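# Fit heat sinks on four modules of a rotating indexing table

## Task

The rotary indexing table holds still for roughly the first 60 seconds, then turns a quarter turn on its own about every 30 seconds; after its fourth stop it turns only half that far, and the scene is over once that last turn stops. Each of its four power modules must get a heat sink while that module is at the front, before the turning table takes it under the hood. The modules must stay in their nests and the blue thermal pads must stay where they are stuck. Each heat sink must lie flat on its module's pad, fins pointing up, with its four corner holes lined up over that module's four studs.

## Robot and tools

Robot: two arms, left_arm and right_arm, each ending in a two-finger gripper. The fingers point along the gripper's +z axis and open and close along its y axis. end_effector_position is the point between the finger pads, about 1 cm short of the fingertips. Bases (URDF root, scene frame): left_arm at (+0.031, +0.281, 0) m, quat_wxyz (+1.000, 0, 0, -0.003); right_arm at (-0.028, -0.351, 0) m, quat_wxyz (+1.000, 0, 0, +0.009).

Frames: the scene frame has its origin at table-top height, halfway between the nominal bases, +z up, +x out over the table, left_arm toward +y (arm names do not match image sides). Each arm reports its hand pose, velocities, targets and wrist-camera pose in its own base frame. Fixed cameras and the table use the scene frame. Every offset you send is along the axes of that arm's current Hand target. Printed positions and orientations can be a few centimetres off, worse at long reach.

execute_actions(actions, cameras): actions is a list of actions; each action is a table of up to 15 rows, one row per 1/30 s step; if shorter, its last row is held until 15 steps pass. Every row has 14 numbers in [-1, 1]: left_arm dx, dy, dz, rx, ry, rz, opening, then right_arm in the same order, always both arms. dx..rz are an offset from that arm's Hand target as it was when the action began (each row counts from that same start, not from the row before); 1.0 stands for 0.6 m or 180 degrees; rx, ry, rz form one rotation vector. Sending the same offset again moves the arm further. Six zeros re-request the current Hand target. opening is absolute: +1 fully open (0.094 m), -1 closed. cameras: list of names, ["all"] or []; by default images come only with an empty actions list. An empty list also reports the scene number and fields other results may omit.

move(target, speed, blend, opening_speed, grip_force, blocking, cameras): target is one 14-number row as above, or up to 15 such rows; every row is an offset from the same starting Hand targets, not from the previous row. Each gripper travels in a straight line, without avoiding obstacles or the other arm. speed: m/s, 0.002 to 2.9, default 0.25 (rotation up to twice that in rad/s), one value or one per row. The whole move is capped at 10 s. blend: metres of corner rounding per row; 0 means stop at each row. opening_speed: rate on the -1..+1 opening scale per second, at least 0.2; use it to close gently. grip_force: newtons per finger pad, 10 to 50, one value or one per arm; it persists, and lower values close slowly. blocking=false returns after about 0.5 s while the move keeps going. The result adds a move: line giving the ending (done, off_target, moving, held, fault) and any limits (paced = command clipped, held = steps withheld). An arm not named in the ending reached within 10 mm and 2 degrees. Neither done nor off_target says whether something is touched.

wait(seconds): 0 to 10 s, arms keep their last command; a running move continues. stop(): brakes a running move. zoom_image(camera, region): camera is cam_head_left, cam_head_right, cam_left_wrist or cam_right_wrist, region [x0, y0, x1, y1] in pixels of its newest image, at most 504 by 504. read_manual(section): licence texts only. finished_scene(scene): ends scene 1 or 2 for good; calls after it in the same reply act in the next scene.

Results: Hand target (your last commanded pose after clipping; next offsets count from it), end_effector_position in metres and end_effector_quat_wxyz, grip_measured (same scale as opening; reads up to ~2.5 mm wide when empty, a few mm narrower than a part under full squeeze), Joint positions (last value per arm = opening in metres), Joint velocities (may say within noise), joint torques, Tool commands, motor temperatures. Cameras: cam_head_left and cam_head_right (fixed on a stand behind the arms, 896x504), cam_left_wrist and cam_right_wrist (896x504, on the grippers).

Behaviour to expect: commanded rotation is clipped to 40 degrees from the measured orientation each step. Friction and weight can leave a gripper short, low or tilted; check after each move and send the missing offset or turn it back. Small moves may not happen or may go sideways. Grippers lag and overshoot more when fast or stretched out. Keep paths away from an arm's own base. A blocked arm keeps pushing until you command a target back past it. Release by commanding an opening well above grip_measured.

Avoid: dropping parts or releasing them while they move, fast contacts, pressing past a contact, striking fixed or heavy things (fails the scene), any contact between the two arms or one gripper closing on the other's fingers, letting anything fall off the table or leaving it off the table. Motor heat rises when holding loads, reaching far or pushing against something: MOTOR HOT at 75 °C, a fold-up fault at 90 °C, a collapse at 100 °C. Objects may occasionally be nudged by outside pushes.

Each tool is called after ">>>" as name(argument=value, ...), one argument or row to a line, values as JSON.

## Session

>>> execute_actions(
  actions=[],
)

Scene clock: 0.00 s.
left_arm: end_effector_position=(+0.3014, -0.0317, +0.2828) grip_measured=+1.000 end_effector_quat_wxyz=(+0.599, -0.113, +0.792, -0.027) | right_arm: end_effector_position=(+0.2833, -0.0173, +0.1976) grip_measured=+1.000 end_effector_quat_wxyz=(+0.450, +0.210, +0.856, +0.144)
Joint positions: left_arm=[-0.34 0.756 0.756 -0.312 -0.418 -0.316 0.094] | right_arm=[-0.194 0.774 0.685 -0.515 -0.218 0.402 0.094]
Joint velocities: within noise
Joint torques (N m): no reading
Motor temperatures (°C): left_arm=[26 31 32 27 23 27 27] | right_arm=[26 26 29 28 23 23 23]
Heat: left arm: 32 °C; right arm: 29 °C.
Hand target: left_arm +0.3018, -0.0318, +0.2895; +0.605, -0.114, +0.787, -0.030 | right_arm +0.2839, -0.0174, +0.2014; +0.453, +0.209, +0.854, +0.144
Tool commands: left_gripper/opening=+1.0 right_gripper/opening=+1.0

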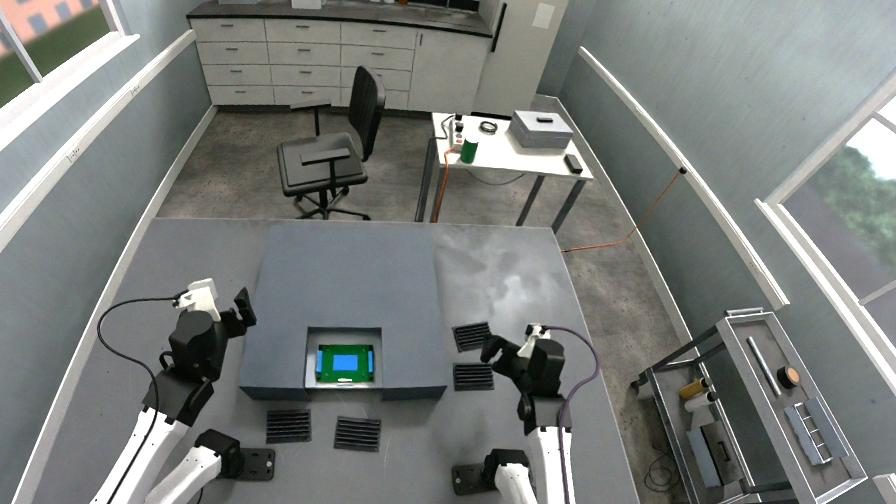

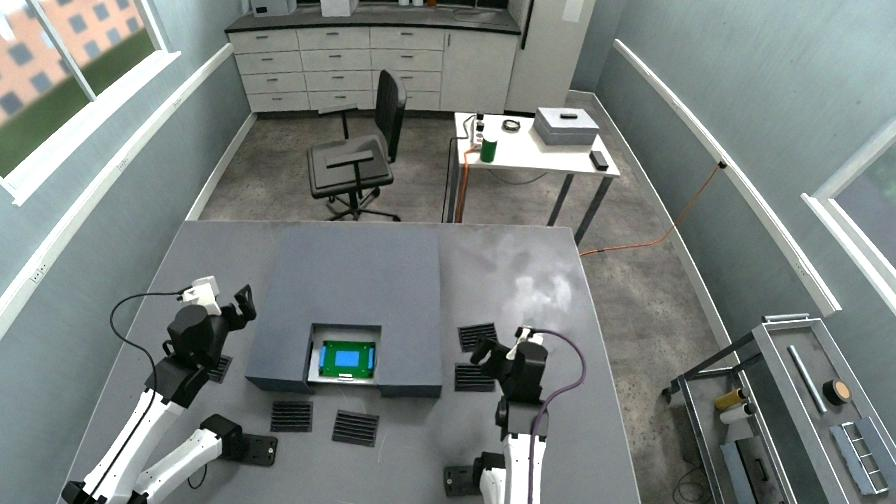

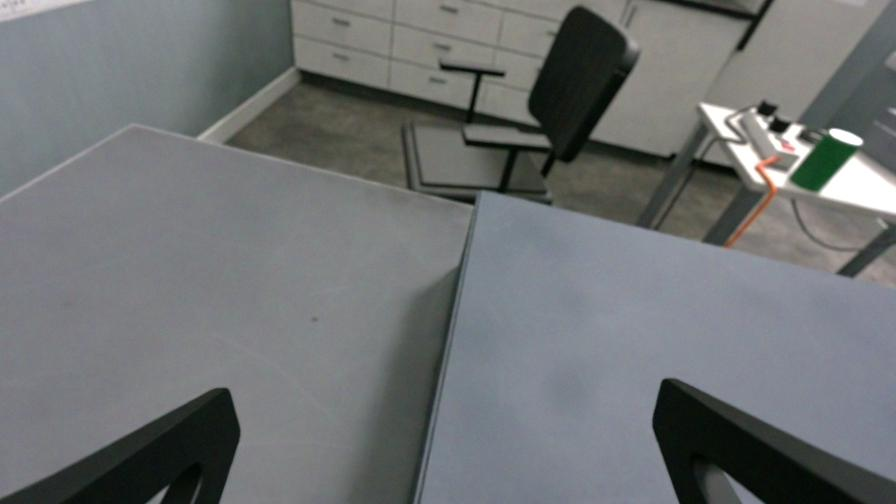

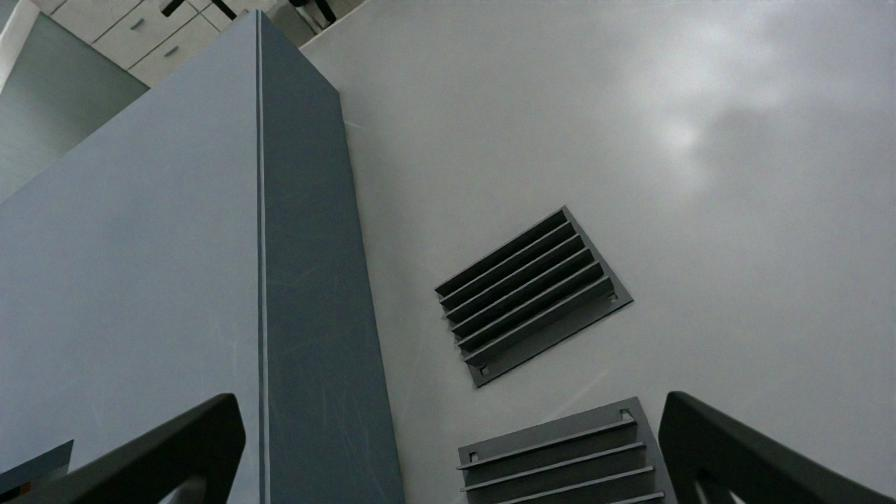

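>>> zoom_image(
  camera="cam_head_right",
  region=[200, 300, 400, 470],
)

>>> zoom_image(
  camera="cam_head_right",
  region=[300, 310, 400, 400],
)

>>> zoom_image(
  camera="cam_head_left",
  region=[300, 310, 400, 400],
)

>>> zoom_image(
  camera="cam_head_left",
  region=[230, 310, 430, 470],
)

>>> zoom_image(
  camera="cam_head_right",
  region=[430, 310, 530, 410],
)

>>> zoom_image(
  camera="cam_head_left",
  region=[430, 310, 530, 410],
)

Scaled by 2.520 from the camera's 896x504 image, which has a finer 1280x720 frame.

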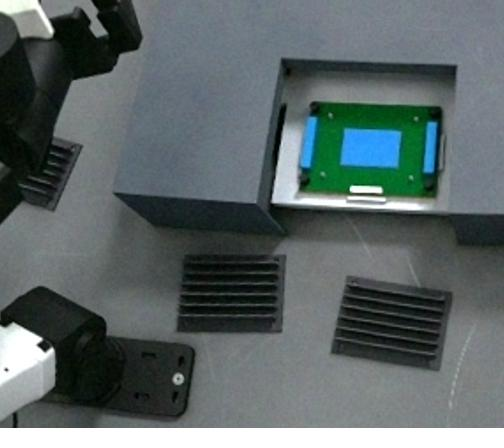

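Scaled by 5.040 from the camera's 896x504 image, which has a finer 1280x720 frame.

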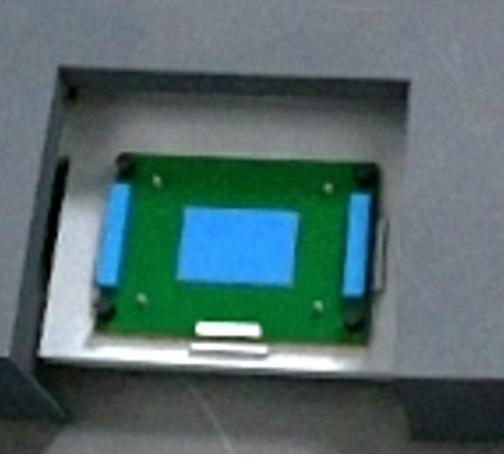

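Scaled by 5.040 from the camera's 896x504 image, which has a finer 1280x720 frame.

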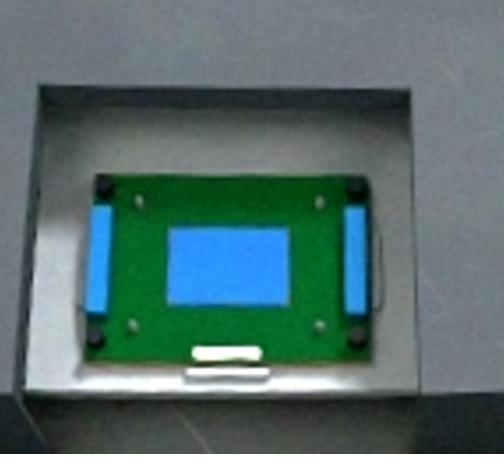

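Scaled by 2.520 from the camera's 896x504 image, which has a finer 1280x720 frame.

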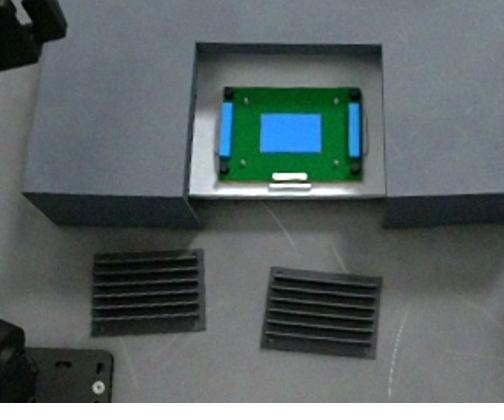

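Scaled by 5.040 from the camera's 896x504 image, which has a finer 1280x720 frame.

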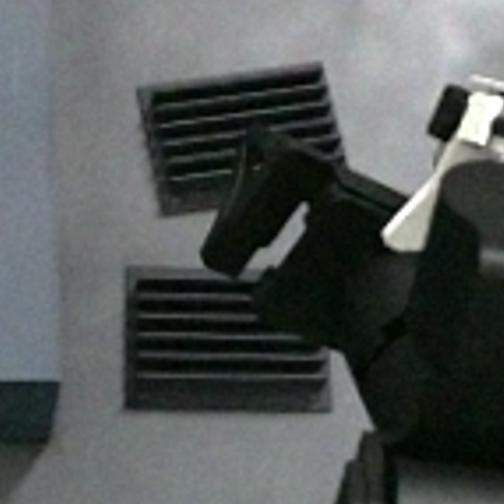

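Scaled by 5.040 from the camera's 896x504 image, which has a finer 1280x720 frame.

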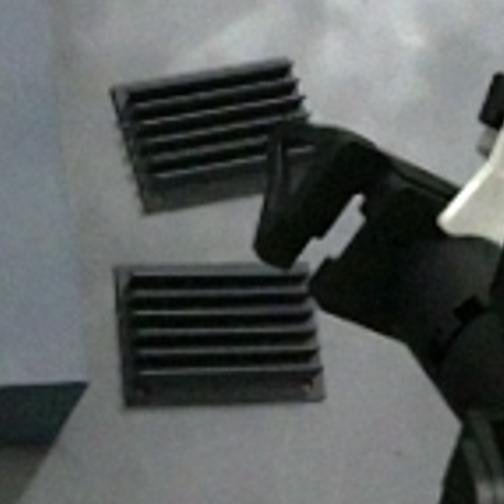

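>>> move(
  target=[0.4213,-0.2468,-0.3418,0.3856,0.2714,0.4202,1,0.0983,-0.0658,0.0302,-0.2636,0.2566,-0.5354,1],
  speed=0.5,
  cameras=["all"],
)

Scene clock: 6.87 s.
left_arm: end_effector_position=(+0.0677, -0.2432, +0.1244) grip_measured=+1.000 end_effector_quat_wxyz=(+0.122, +0.689, +0.705, -0.114) | right_arm: end_effector_position=(+0.2568, -0.0200, +0.1298) grip_measured=+1.000 end_effector_quat_wxyz=(-0.128, +0.688, -0.703, -0.127)
Joint positions: left_arm=[-1.233 1.187 0.949 -1.01 0.096 0.3 0.094] | right_arm=[-0.309 1.589 1.304 -1.395 -0.346 -1.878 0.094]
Joint torques (N m): left_arm=[-0.9 -2.88 10.88 0.81 0.24 0.09] | right_arm=[0.42 -5.7 7.95 -0.04 -0.17 -0.1]
Heat: left arm: 33 °C; right arm: 30 °C.
Hand target: left_arm +0.0651, -0.2491, +0.1324; +0.123, +0.696, +0.697, -0.123 | right_arm +0.2606, -0.0219, +0.1323; -0.123, +0.696, -0.697, -0.123
Off the commanded pose: left_arm 0.010 m, 2 deg | right_arm 0.005 m, 1 deg.
move: done
camera_calibration:
cam_left_wrist: T_world_to_cam=[[-0.999903, -0.0123871, 0.00637363, 0.0618525], [-0.011795, 0.996244, 0.0857842, 0.269862], [-0.00741231, 0.0857007, -0.996293, 0.237052], [0, 0, 0, 1]] pos_world=[0.0667866, -0.288398, 0.212629]
cam_right_wrist: T_world_to_cam=[[0.999738, -0.0164157, -0.0159283, -0.254218], [-0.0152505, -0.997381, 0.0707012, 0.0127607], [-0.0170472, -0.0704398, -0.99737, 0.223037], [0, 0, 0, 1]] pos_world=[0.258148, 0.0242648, 0.217499]

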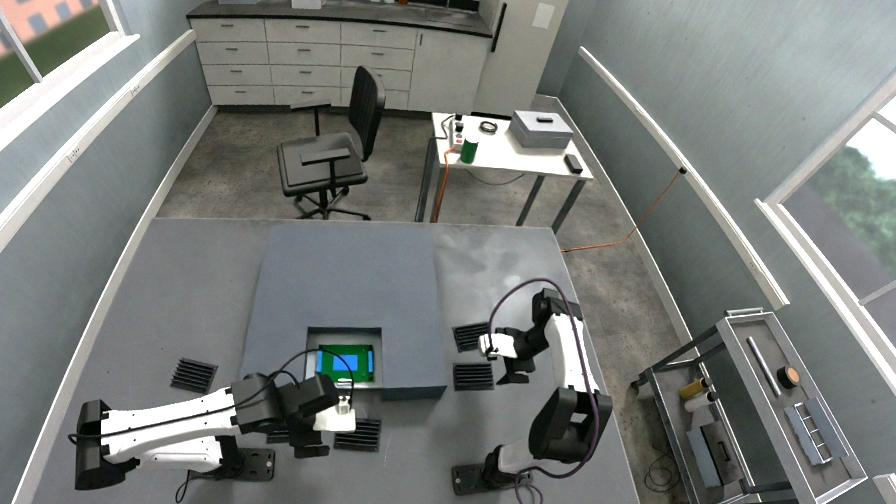

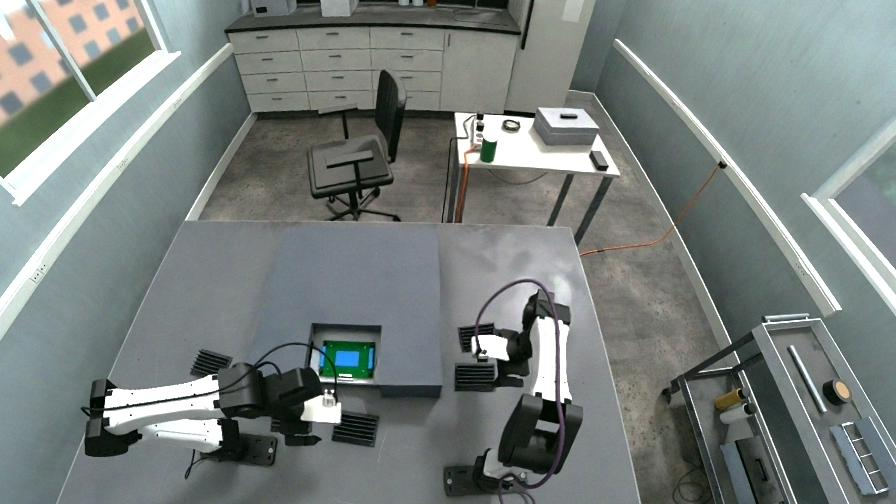

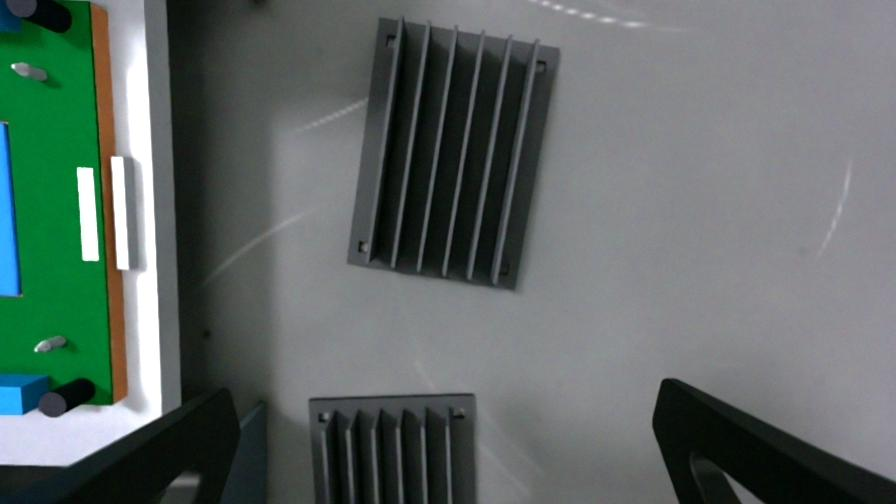

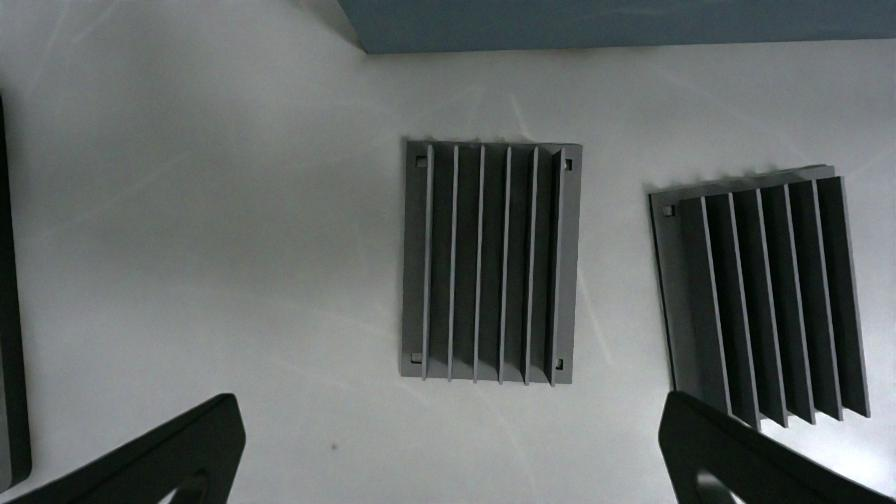

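>>> zoom_image(
  camera="cam_left_wrist",
  region=[330, 0, 580, 300],
)

>>> zoom_image(
  camera="cam_left_wrist",
  region=[0, 0, 200, 440],
)

>>> zoom_image(
  camera="cam_right_wrist",
  region=[380, 120, 620, 400],
)

Scaled by 1.680 from the camera's 896x504 image, which has a finer 1280x720 frame.

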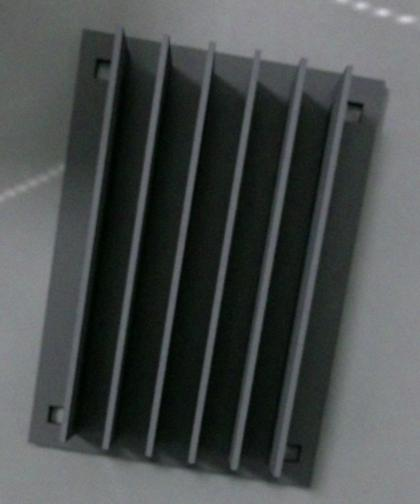

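Scaled by 1.145 from the camera's 896x504 image, which has a finer 1280x720 frame.

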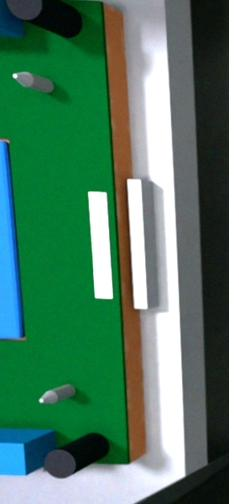

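Scaled by 1.800 from the camera's 896x504 image, which has a finer 1280x720 frame.

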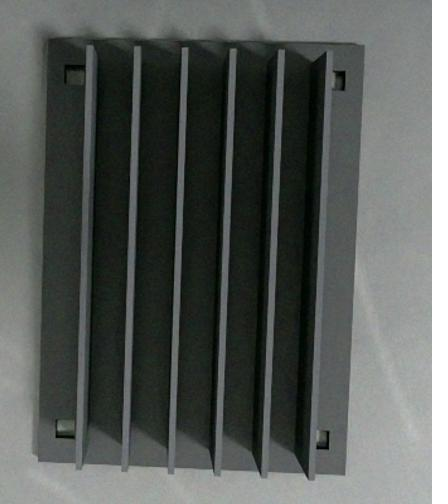

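>>> move(
  target=[-0.0487,-0.0008,0.1000,0.0188,0,0.0517,1,0.0300,-0.0268,0.0830,0.0027,0,0.0073,1],
  cameras=["cam_left_wrist","cam_right_wrist"],
)

Scene clock: 10.47 s.
left_arm: end_effector_position=(+0.0665, -0.2882, +0.0837) grip_measured=+1.000 end_effector_quat_wxyz=(+0.106, +0.748, +0.643, -0.123) | right_arm: end_effector_position=(+0.2780, -0.0224, +0.0854) grip_measured=+1.000 end_effector_quat_wxyz=(-0.132, +0.690, -0.702, -0.117)
Joint positions: left_arm=[-1.261 1.407 0.949 -0.818 0.142 0.44 0.094] | right_arm=[-0.294 1.668 1.212 -1.197 -0.346 -1.862 0.094]
Joint torques (N m): left_arm=[-0.84 -4.75 8.62 1.09 0.3 0.09] | right_arm=[0.44 -6.78 4.68 0.2 -0.21 0.15]
Heat: left arm: 34 °C; right arm: 30 °C.
Hand target: left_arm +0.0647, -0.2970, +0.0859; +0.112, +0.754, +0.634, -0.133 | right_arm +0.2767, -0.0218, +0.0793; -0.125, +0.688, -0.705, -0.121
Off the commanded pose: left_arm 0.009 m, 2 deg | right_arm 0.006 m, 1 deg.
move: done
camera_calibration:
cam_left_wrist: T_world_to_cam=[[-0.986951, 0.160504, 0.0129146, 0.108812], [0.161, 0.982281, 0.0959298, 0.301751], [0.00271127, 0.0967572, -0.995304, 0.202845], [0, 0, 0, 1]] pos_world=[0.0582598, -0.333496, 0.17154]
cam_right_wrist: T_world_to_cam=[[0.999846, -0.0168852, 0.00477581, -0.277935], [-0.0172091, -0.996745, 0.0787652, 0.0136734], [0.00343029, -0.0788352, -0.996882, 0.17296], [0, 0, 0, 1]] pos_world=[0.277534, 0.0225712, 0.172671]
Images, in order (width x height): cam_left_wrist 896x504, cam_right_wrist 896x504.

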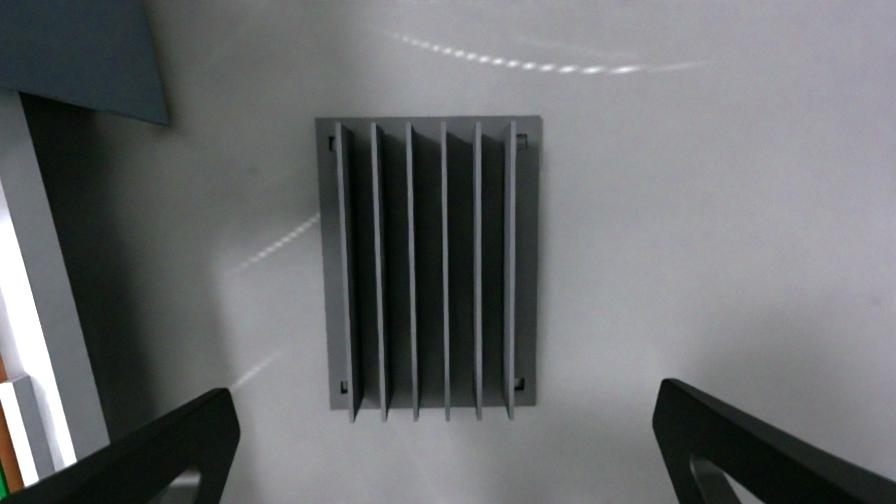

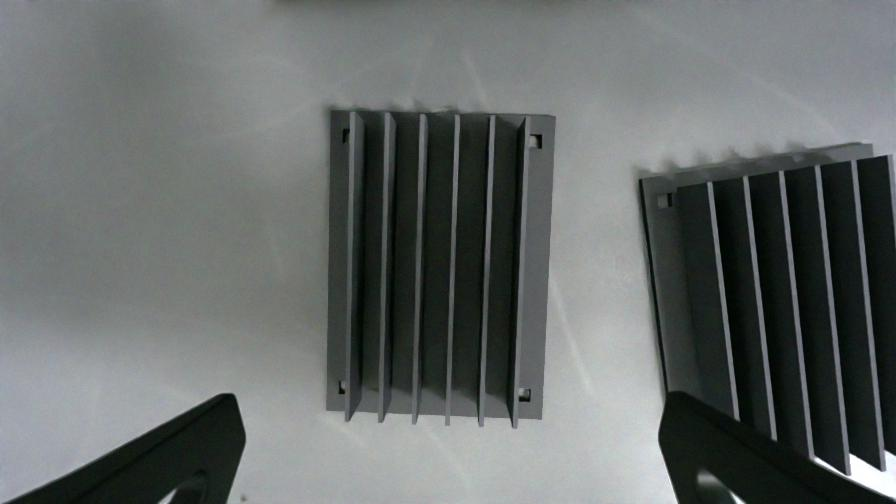

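>>> move(
  target=[-0.0025,0.0073,0.1032,-0.0017,0,-0.0047,1,-0.0047,0.0088,0.1010,0.0030,0,0.0084,1],
  speed=0.15,
  cameras=["cam_left_wrist","cam_right_wrist"],
)

Scene clock: 13.27 s.
left_arm: end_effector_position=(+0.0676, -0.3198, +0.0343) grip_measured=+1.000 end_effector_quat_wxyz=(+0.117, +0.750, +0.637, -0.131) | right_arm: end_effector_position=(+0.2745, -0.0004, +0.0290) grip_measured=+1.000 end_effector_quat_wxyz=(-0.131, +0.681, -0.712, -0.113)
Joint positions: left_arm=[-1.287 1.572 0.882 -0.556 0.142 0.423 0.094] | right_arm=[-0.218 1.689 1.001 -0.927 -0.346 -1.752 0.094]
Joint torques (N m): left_arm=[-0.84 -6.15 5.79 1.16 0.17 -0.16] | right_arm=[0.36 -6.49 4.23 0.28 -0.32 0.18]
Heat: left arm: 35 °C; right arm: 30 °C.
Hand target: left_arm +0.0651, -0.3201, +0.0283; +0.113, +0.749, +0.640, -0.132 | right_arm +0.2720, +0.0017, +0.0233; -0.126, +0.678, -0.715, -0.119
Off the commanded pose: left_arm 0.007 m, 1 deg | right_arm 0.007 m, 1 deg.
move: done
camera_calibration:
cam_left_wrist: T_world_to_cam=[[-0.985187, 0.171411, 0.00493234, 0.119211], [0.17134, 0.982795, 0.068967, 0.337708], [0.00697425, 0.0687905, -0.997607, 0.147555], [0, 0, 0, 1]] pos_world=[0.0585529, -0.362483, 0.123323]
cam_right_wrist: T_world_to_cam=[[0.999019, -0.0441092, 0.00395404, -0.273536], [-0.0442857, -0.995384, 0.0851477, 0.0472147], [0.000179988, -0.0852393, -0.99636, 0.119445], [0, 0, 0, 1]] pos_world=[0.275337, 0.0451126, 0.116071]
Images, in order (width x height): cam_left_wrist 896x504, cam_right_wrist 896x504.

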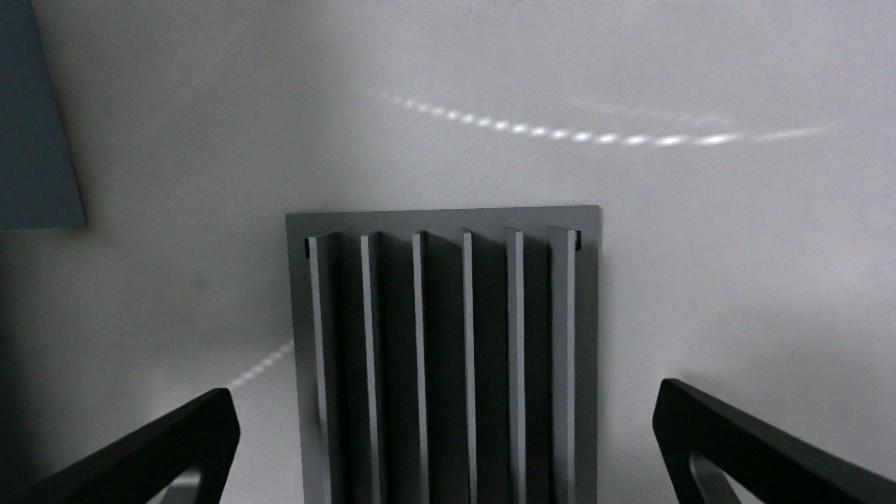

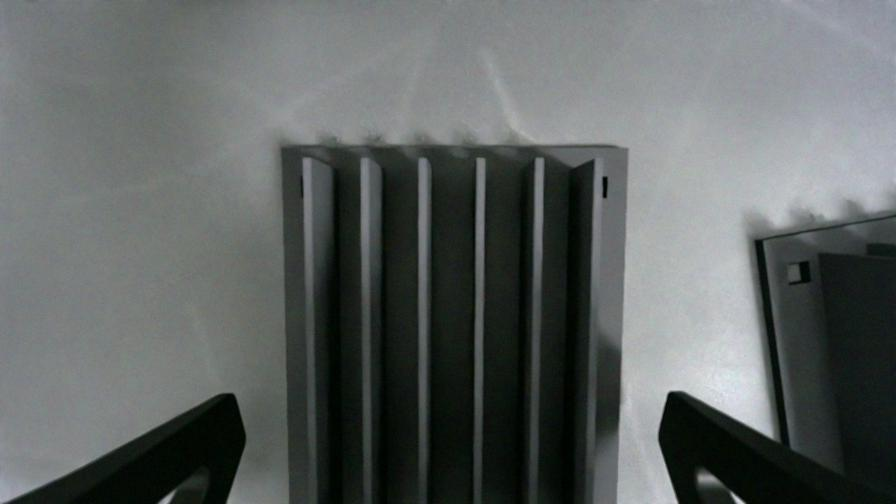

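>>> move(
  target=[
    [0.0140,-0.0015,0.0100,-0.0019,0,-0.0052,1,-0.0035,0.0003,0.0102,0,0,0,1],
    [0.0140,-0.0015,0.0100,-0.0019,0,-0.0052,0.1,-0.0035,0.0003,0.0102,0,0,0,0.1],
  ],
  speed=0.1,
  opening_speed=1.2,
  cameras=["all"],
)

Scene clock: 16.27 s.
left_arm: end_effector_position=(+0.0665, -0.3153, +0.0247) grip_measured=+0.181 end_effector_quat_wxyz=(+0.117, +0.745, +0.643, -0.132) | right_arm: end_effector_position=(+0.2753, +0.0035, +0.0254) grip_measured=+0.212 end_effector_quat_wxyz=(-0.132, +0.681, -0.712, -0.111)
Joint positions: left_arm=[-1.287 1.572 0.839 -0.512 0.141 0.408 0.055] | right_arm=[-0.203 1.689 0.986 -0.901 -0.346 -1.735 0.057]
Joint torques (N m): left_arm=[-0.69 -6.54 5.45 1.15 0.12 -0.16] | right_arm=[0.4 -5.96 4.19 0.32 -0.34 0.17]
Heat: left arm: 35 °C; right arm: 30 °C.
Hand target: left_arm +0.0652, -0.3141, +0.0197; +0.114, +0.743, +0.646, -0.131 | right_arm +0.2721, +0.0057, +0.0183; -0.126, +0.678, -0.715, -0.119
Off the commanded pose: left_arm 0.005 m, 1 deg | right_arm 0.008 m, 1 deg.
move: done
camera_calibration:
cam_left_wrist: T_world_to_cam=[[-0.987517, 0.157283, 0.00853543, 0.113081], [0.157497, 0.985159, 0.068235, 0.335813], [0.00232346, 0.0687275, -0.997633, 0.138034], [0, 0, 0, 1]] pos_world=[0.0584585, -0.358101, 0.113828]
cam_right_wrist: T_world_to_cam=[[0.998946, -0.0450474, 0.00880735, -0.274221], [-0.045642, -0.995195, 0.0866293, 0.05173], [0.00486261, -0.0869399, -0.996202, 0.114867], [0, 0, 0, 1]] pos_world=[0.275734, 0.0491151, 0.112365]

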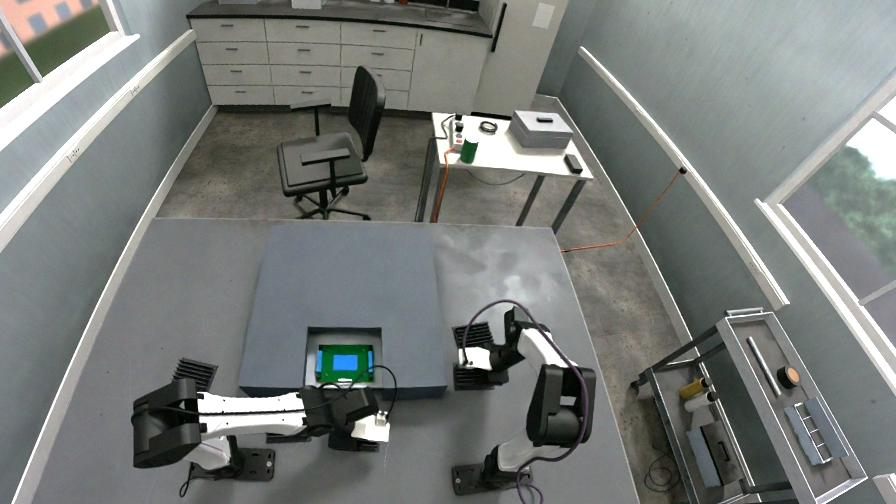

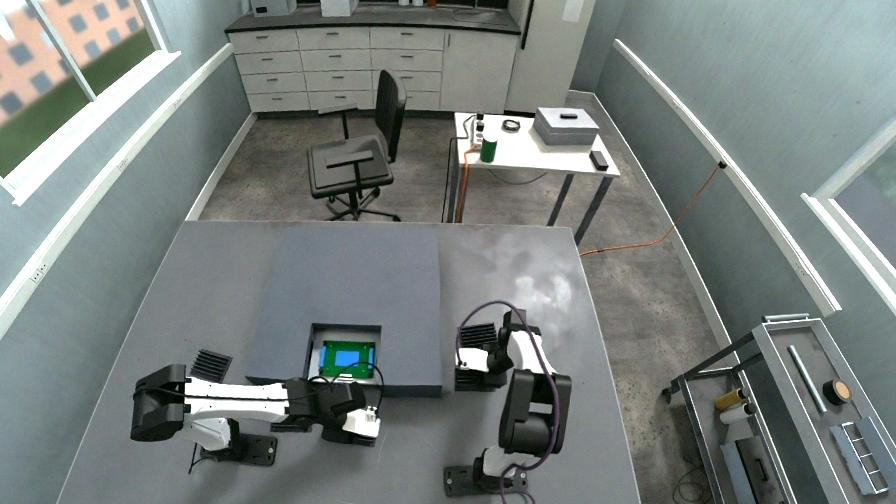

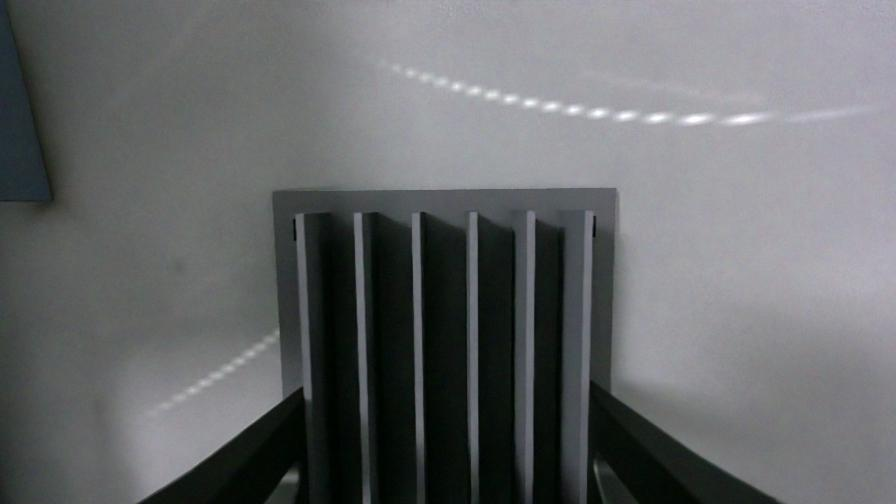

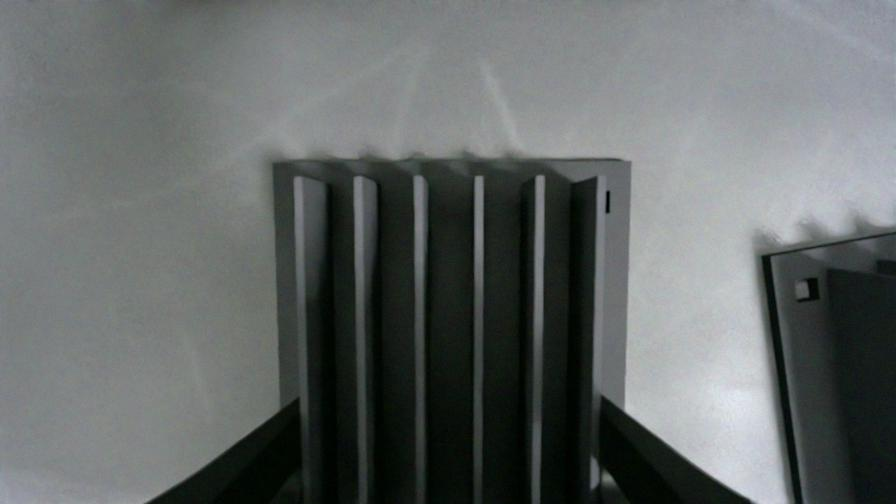

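>>> move(
  target=[
    [-0.0741,0,-0.2037,0,0,0,0.1,-0.0285,0,-0.0784,0,0,0,0.1],
    [0.1488,0.2615,-0.3823,-0.0161,0,-0.0444,0.1,-0.057,0,-0.1567,0,0,0,0.1],
  ],
  speed=0.3,
  blend=[0.04,0],
  cameras=["all"],
)

Scene clock: 19.33 s.
left_arm: end_effector_position=(+0.2393, -0.1697, +0.1957) grip_measured=+0.181 end_effector_quat_wxyz=(+0.110, +0.689, +0.707, -0.115) | right_arm: end_effector_position=(+0.2671, +0.0051, +0.1029) grip_measured=+0.212 end_effector_quat_wxyz=(-0.114, +0.676, -0.715, -0.137)
Joint positions: left_arm=[-0.446 1.532 1.519 -1.418 0.29 1.079 0.055] | right_arm=[-0.203 1.625 1.235 -1.278 -0.345 -1.734 0.057]
Joint torques (N m): left_arm=[-0.25 -6 10.86 0.43 0.5 0.14] | right_arm=[0.34 -10.5 8.34 -0.08 -0.33 0.17]
Heat: left arm: 35 °C; right arm: 31 °C.
Hand target: left_arm +0.2431, -0.1751, +0.2047; +0.123, +0.693, +0.700, -0.122 | right_arm +0.2721, +0.0057, +0.1184; -0.126, +0.678, -0.715, -0.119
Off the commanded pose: left_arm 0.011 m, 2 deg | right_arm 0.016 m, 2 deg.
move: off_target (left_arm, right_arm)
camera_calibration:
cam_left_wrist: T_world_to_cam=[[-0.999627, -0.0120048, 0.0245362, 0.230317], [-0.00946884, 0.994844, 0.100978, 0.188705], [-0.0256219, 0.100708, -0.994586, 0.30964], [0, 0, 0, 1]] pos_world=[0.239952, -0.216151, 0.283257]
cam_right_wrist: T_world_to_cam=[[0.997461, -0.0457282, -0.0545871, -0.259727], [-0.04146, -0.996175, 0.0769151, 0.0462061], [-0.0578955, -0.0744567, -0.995542, 0.208914], [0, 0, 0, 1]] pos_world=[0.273079, 0.0497075, 0.190251]

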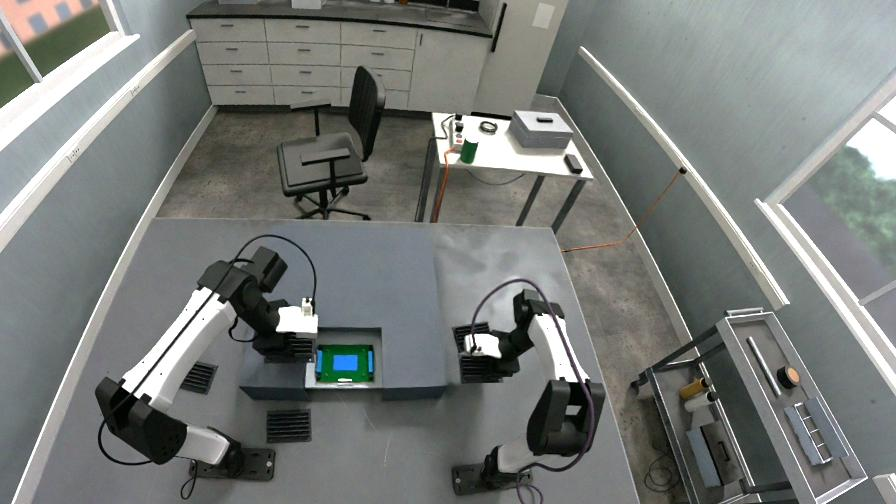

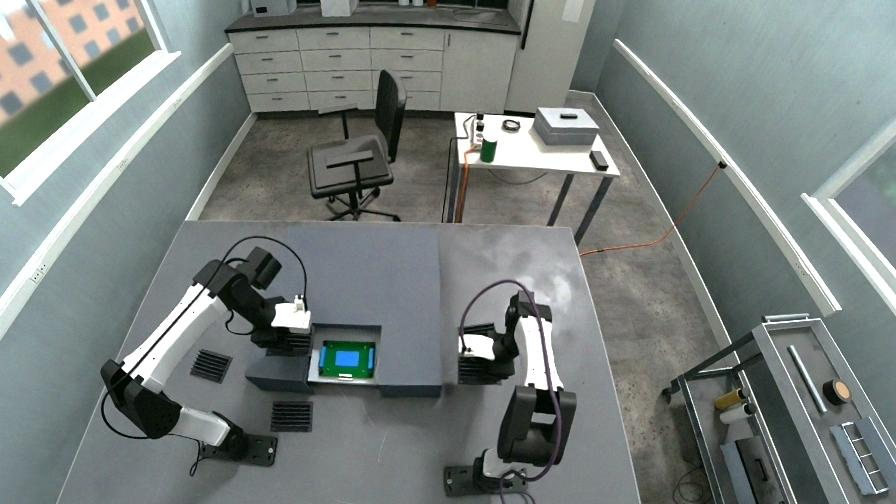

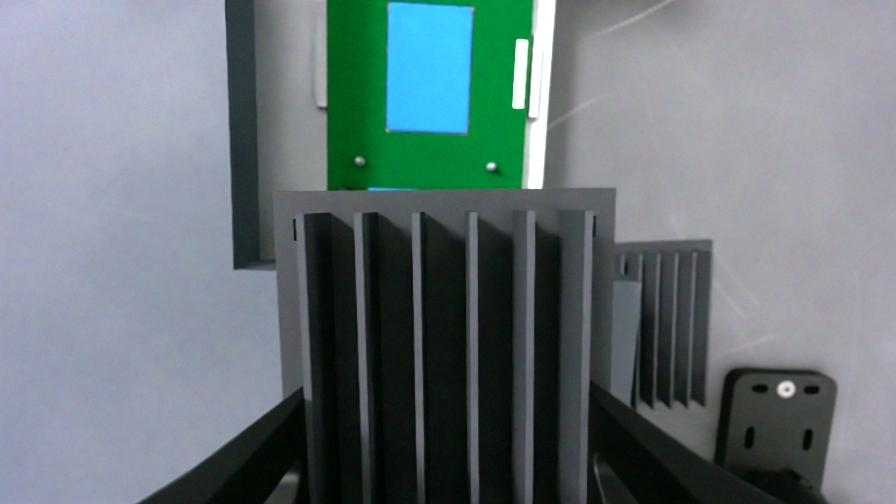

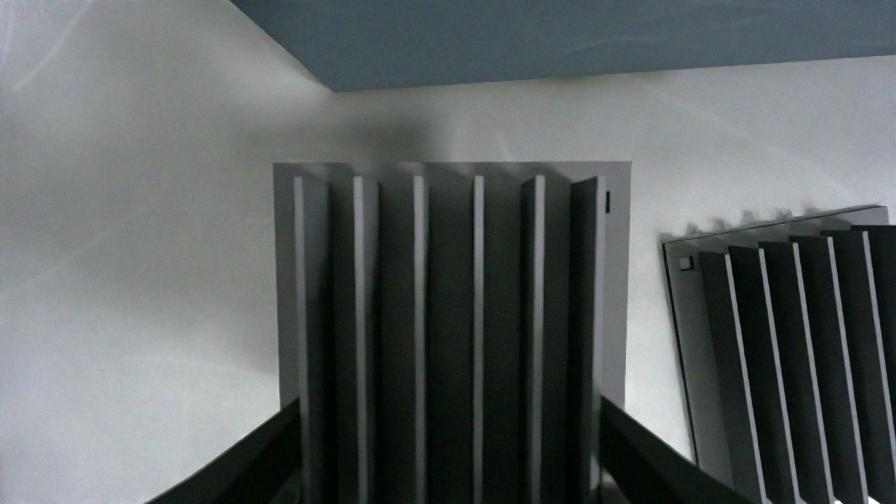

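>>> zoom_image(
  camera="cam_left_wrist",
  region=[300, 0, 560, 250],
)

>>> zoom_image(
  camera="cam_left_wrist",
  region=[260, 160, 630, 300],
)

Scaled by 1.938 from the camera's 896x504 image, which has a finer 1280x720 frame.

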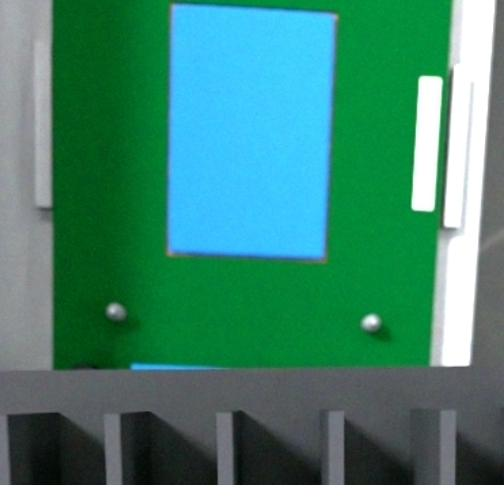

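Scaled by 1.362 from the camera's 896x504 image, which has a finer 1280x720 frame.

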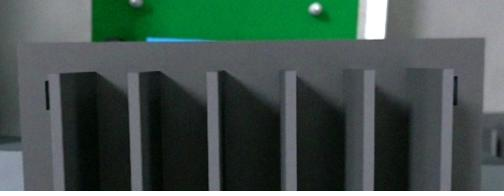

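>>> move(
  target=[0.0228,0.0067,0.0627,-0.0004,-0.0105,0.0136,0.1,0,0,0,0,0,0,0.1],
  speed=0.15,
  cameras=["cam_left_wrist"],
)

>>> zoom_image(
  camera="cam_left_wrist",
  region=[270, 0, 570, 250],
)

Scene clock: 22.03 s.
left_arm: end_effector_position=(+0.2452, -0.1718, +0.1617) grip_measured=+0.181 end_effector_quat_wxyz=(+0.120, +0.704, +0.689, -0.125) | right_arm: end_effector_position=(+0.2670, +0.0051, +0.1029) grip_measured=+0.212 end_effector_quat_wxyz=(-0.114, +0.676, -0.715, -0.137)
Joint positions: left_arm=[-0.427 1.532 1.376 -1.275 0.321 1.143 0.055] | right_arm=[-0.203 1.625 1.235 -1.279 -0.345 -1.734 0.057]
Joint torques (N m): left_arm=[0.06 -8.47 6.15 0.76 0.55 0.12] | right_arm=[0.39 -10.54 8.38 -0.07 -0.34 0.13]
Heat: left arm: 35 °C; right arm: 31 °C.
Hand target: left_arm +0.2471, -0.1751, +0.1646; +0.138, +0.706, +0.683, -0.131 | right_arm +0.2721, +0.0057, +0.1184; -0.126, +0.677, -0.715, -0.119
Off the commanded pose: left_arm 0.005 m, 2 deg | right_arm 0.016 m, 2 deg.
move: off_target (right_arm)
camera_calibration:
cam_left_wrist: T_world_to_cam=[[-0.999312, 0.0329264, 0.0170406, 0.245905], [0.0340782, 0.996792, 0.072418, 0.188663], [-0.0146015, 0.0729489, -0.997229, 0.26914], [0, 0, 0, 1]] pos_world=[0.243236, -0.215788, 0.250541]
Images, in order (width x height): cam_left_wrist 896x504.

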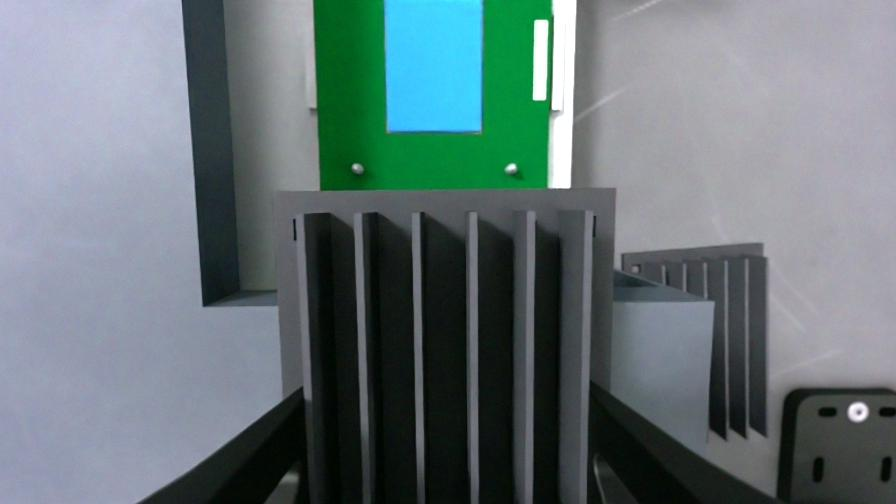

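Scaled by 1.680 from the camera's 896x504 image, which has a finer 1280x720 frame.

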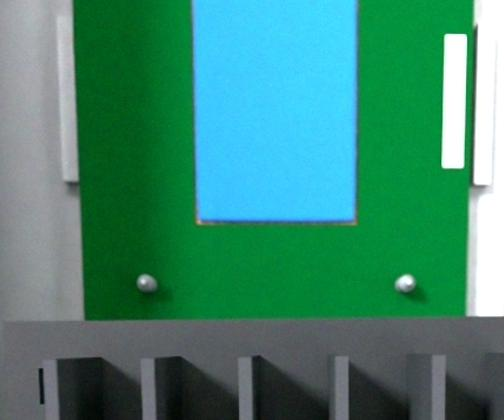

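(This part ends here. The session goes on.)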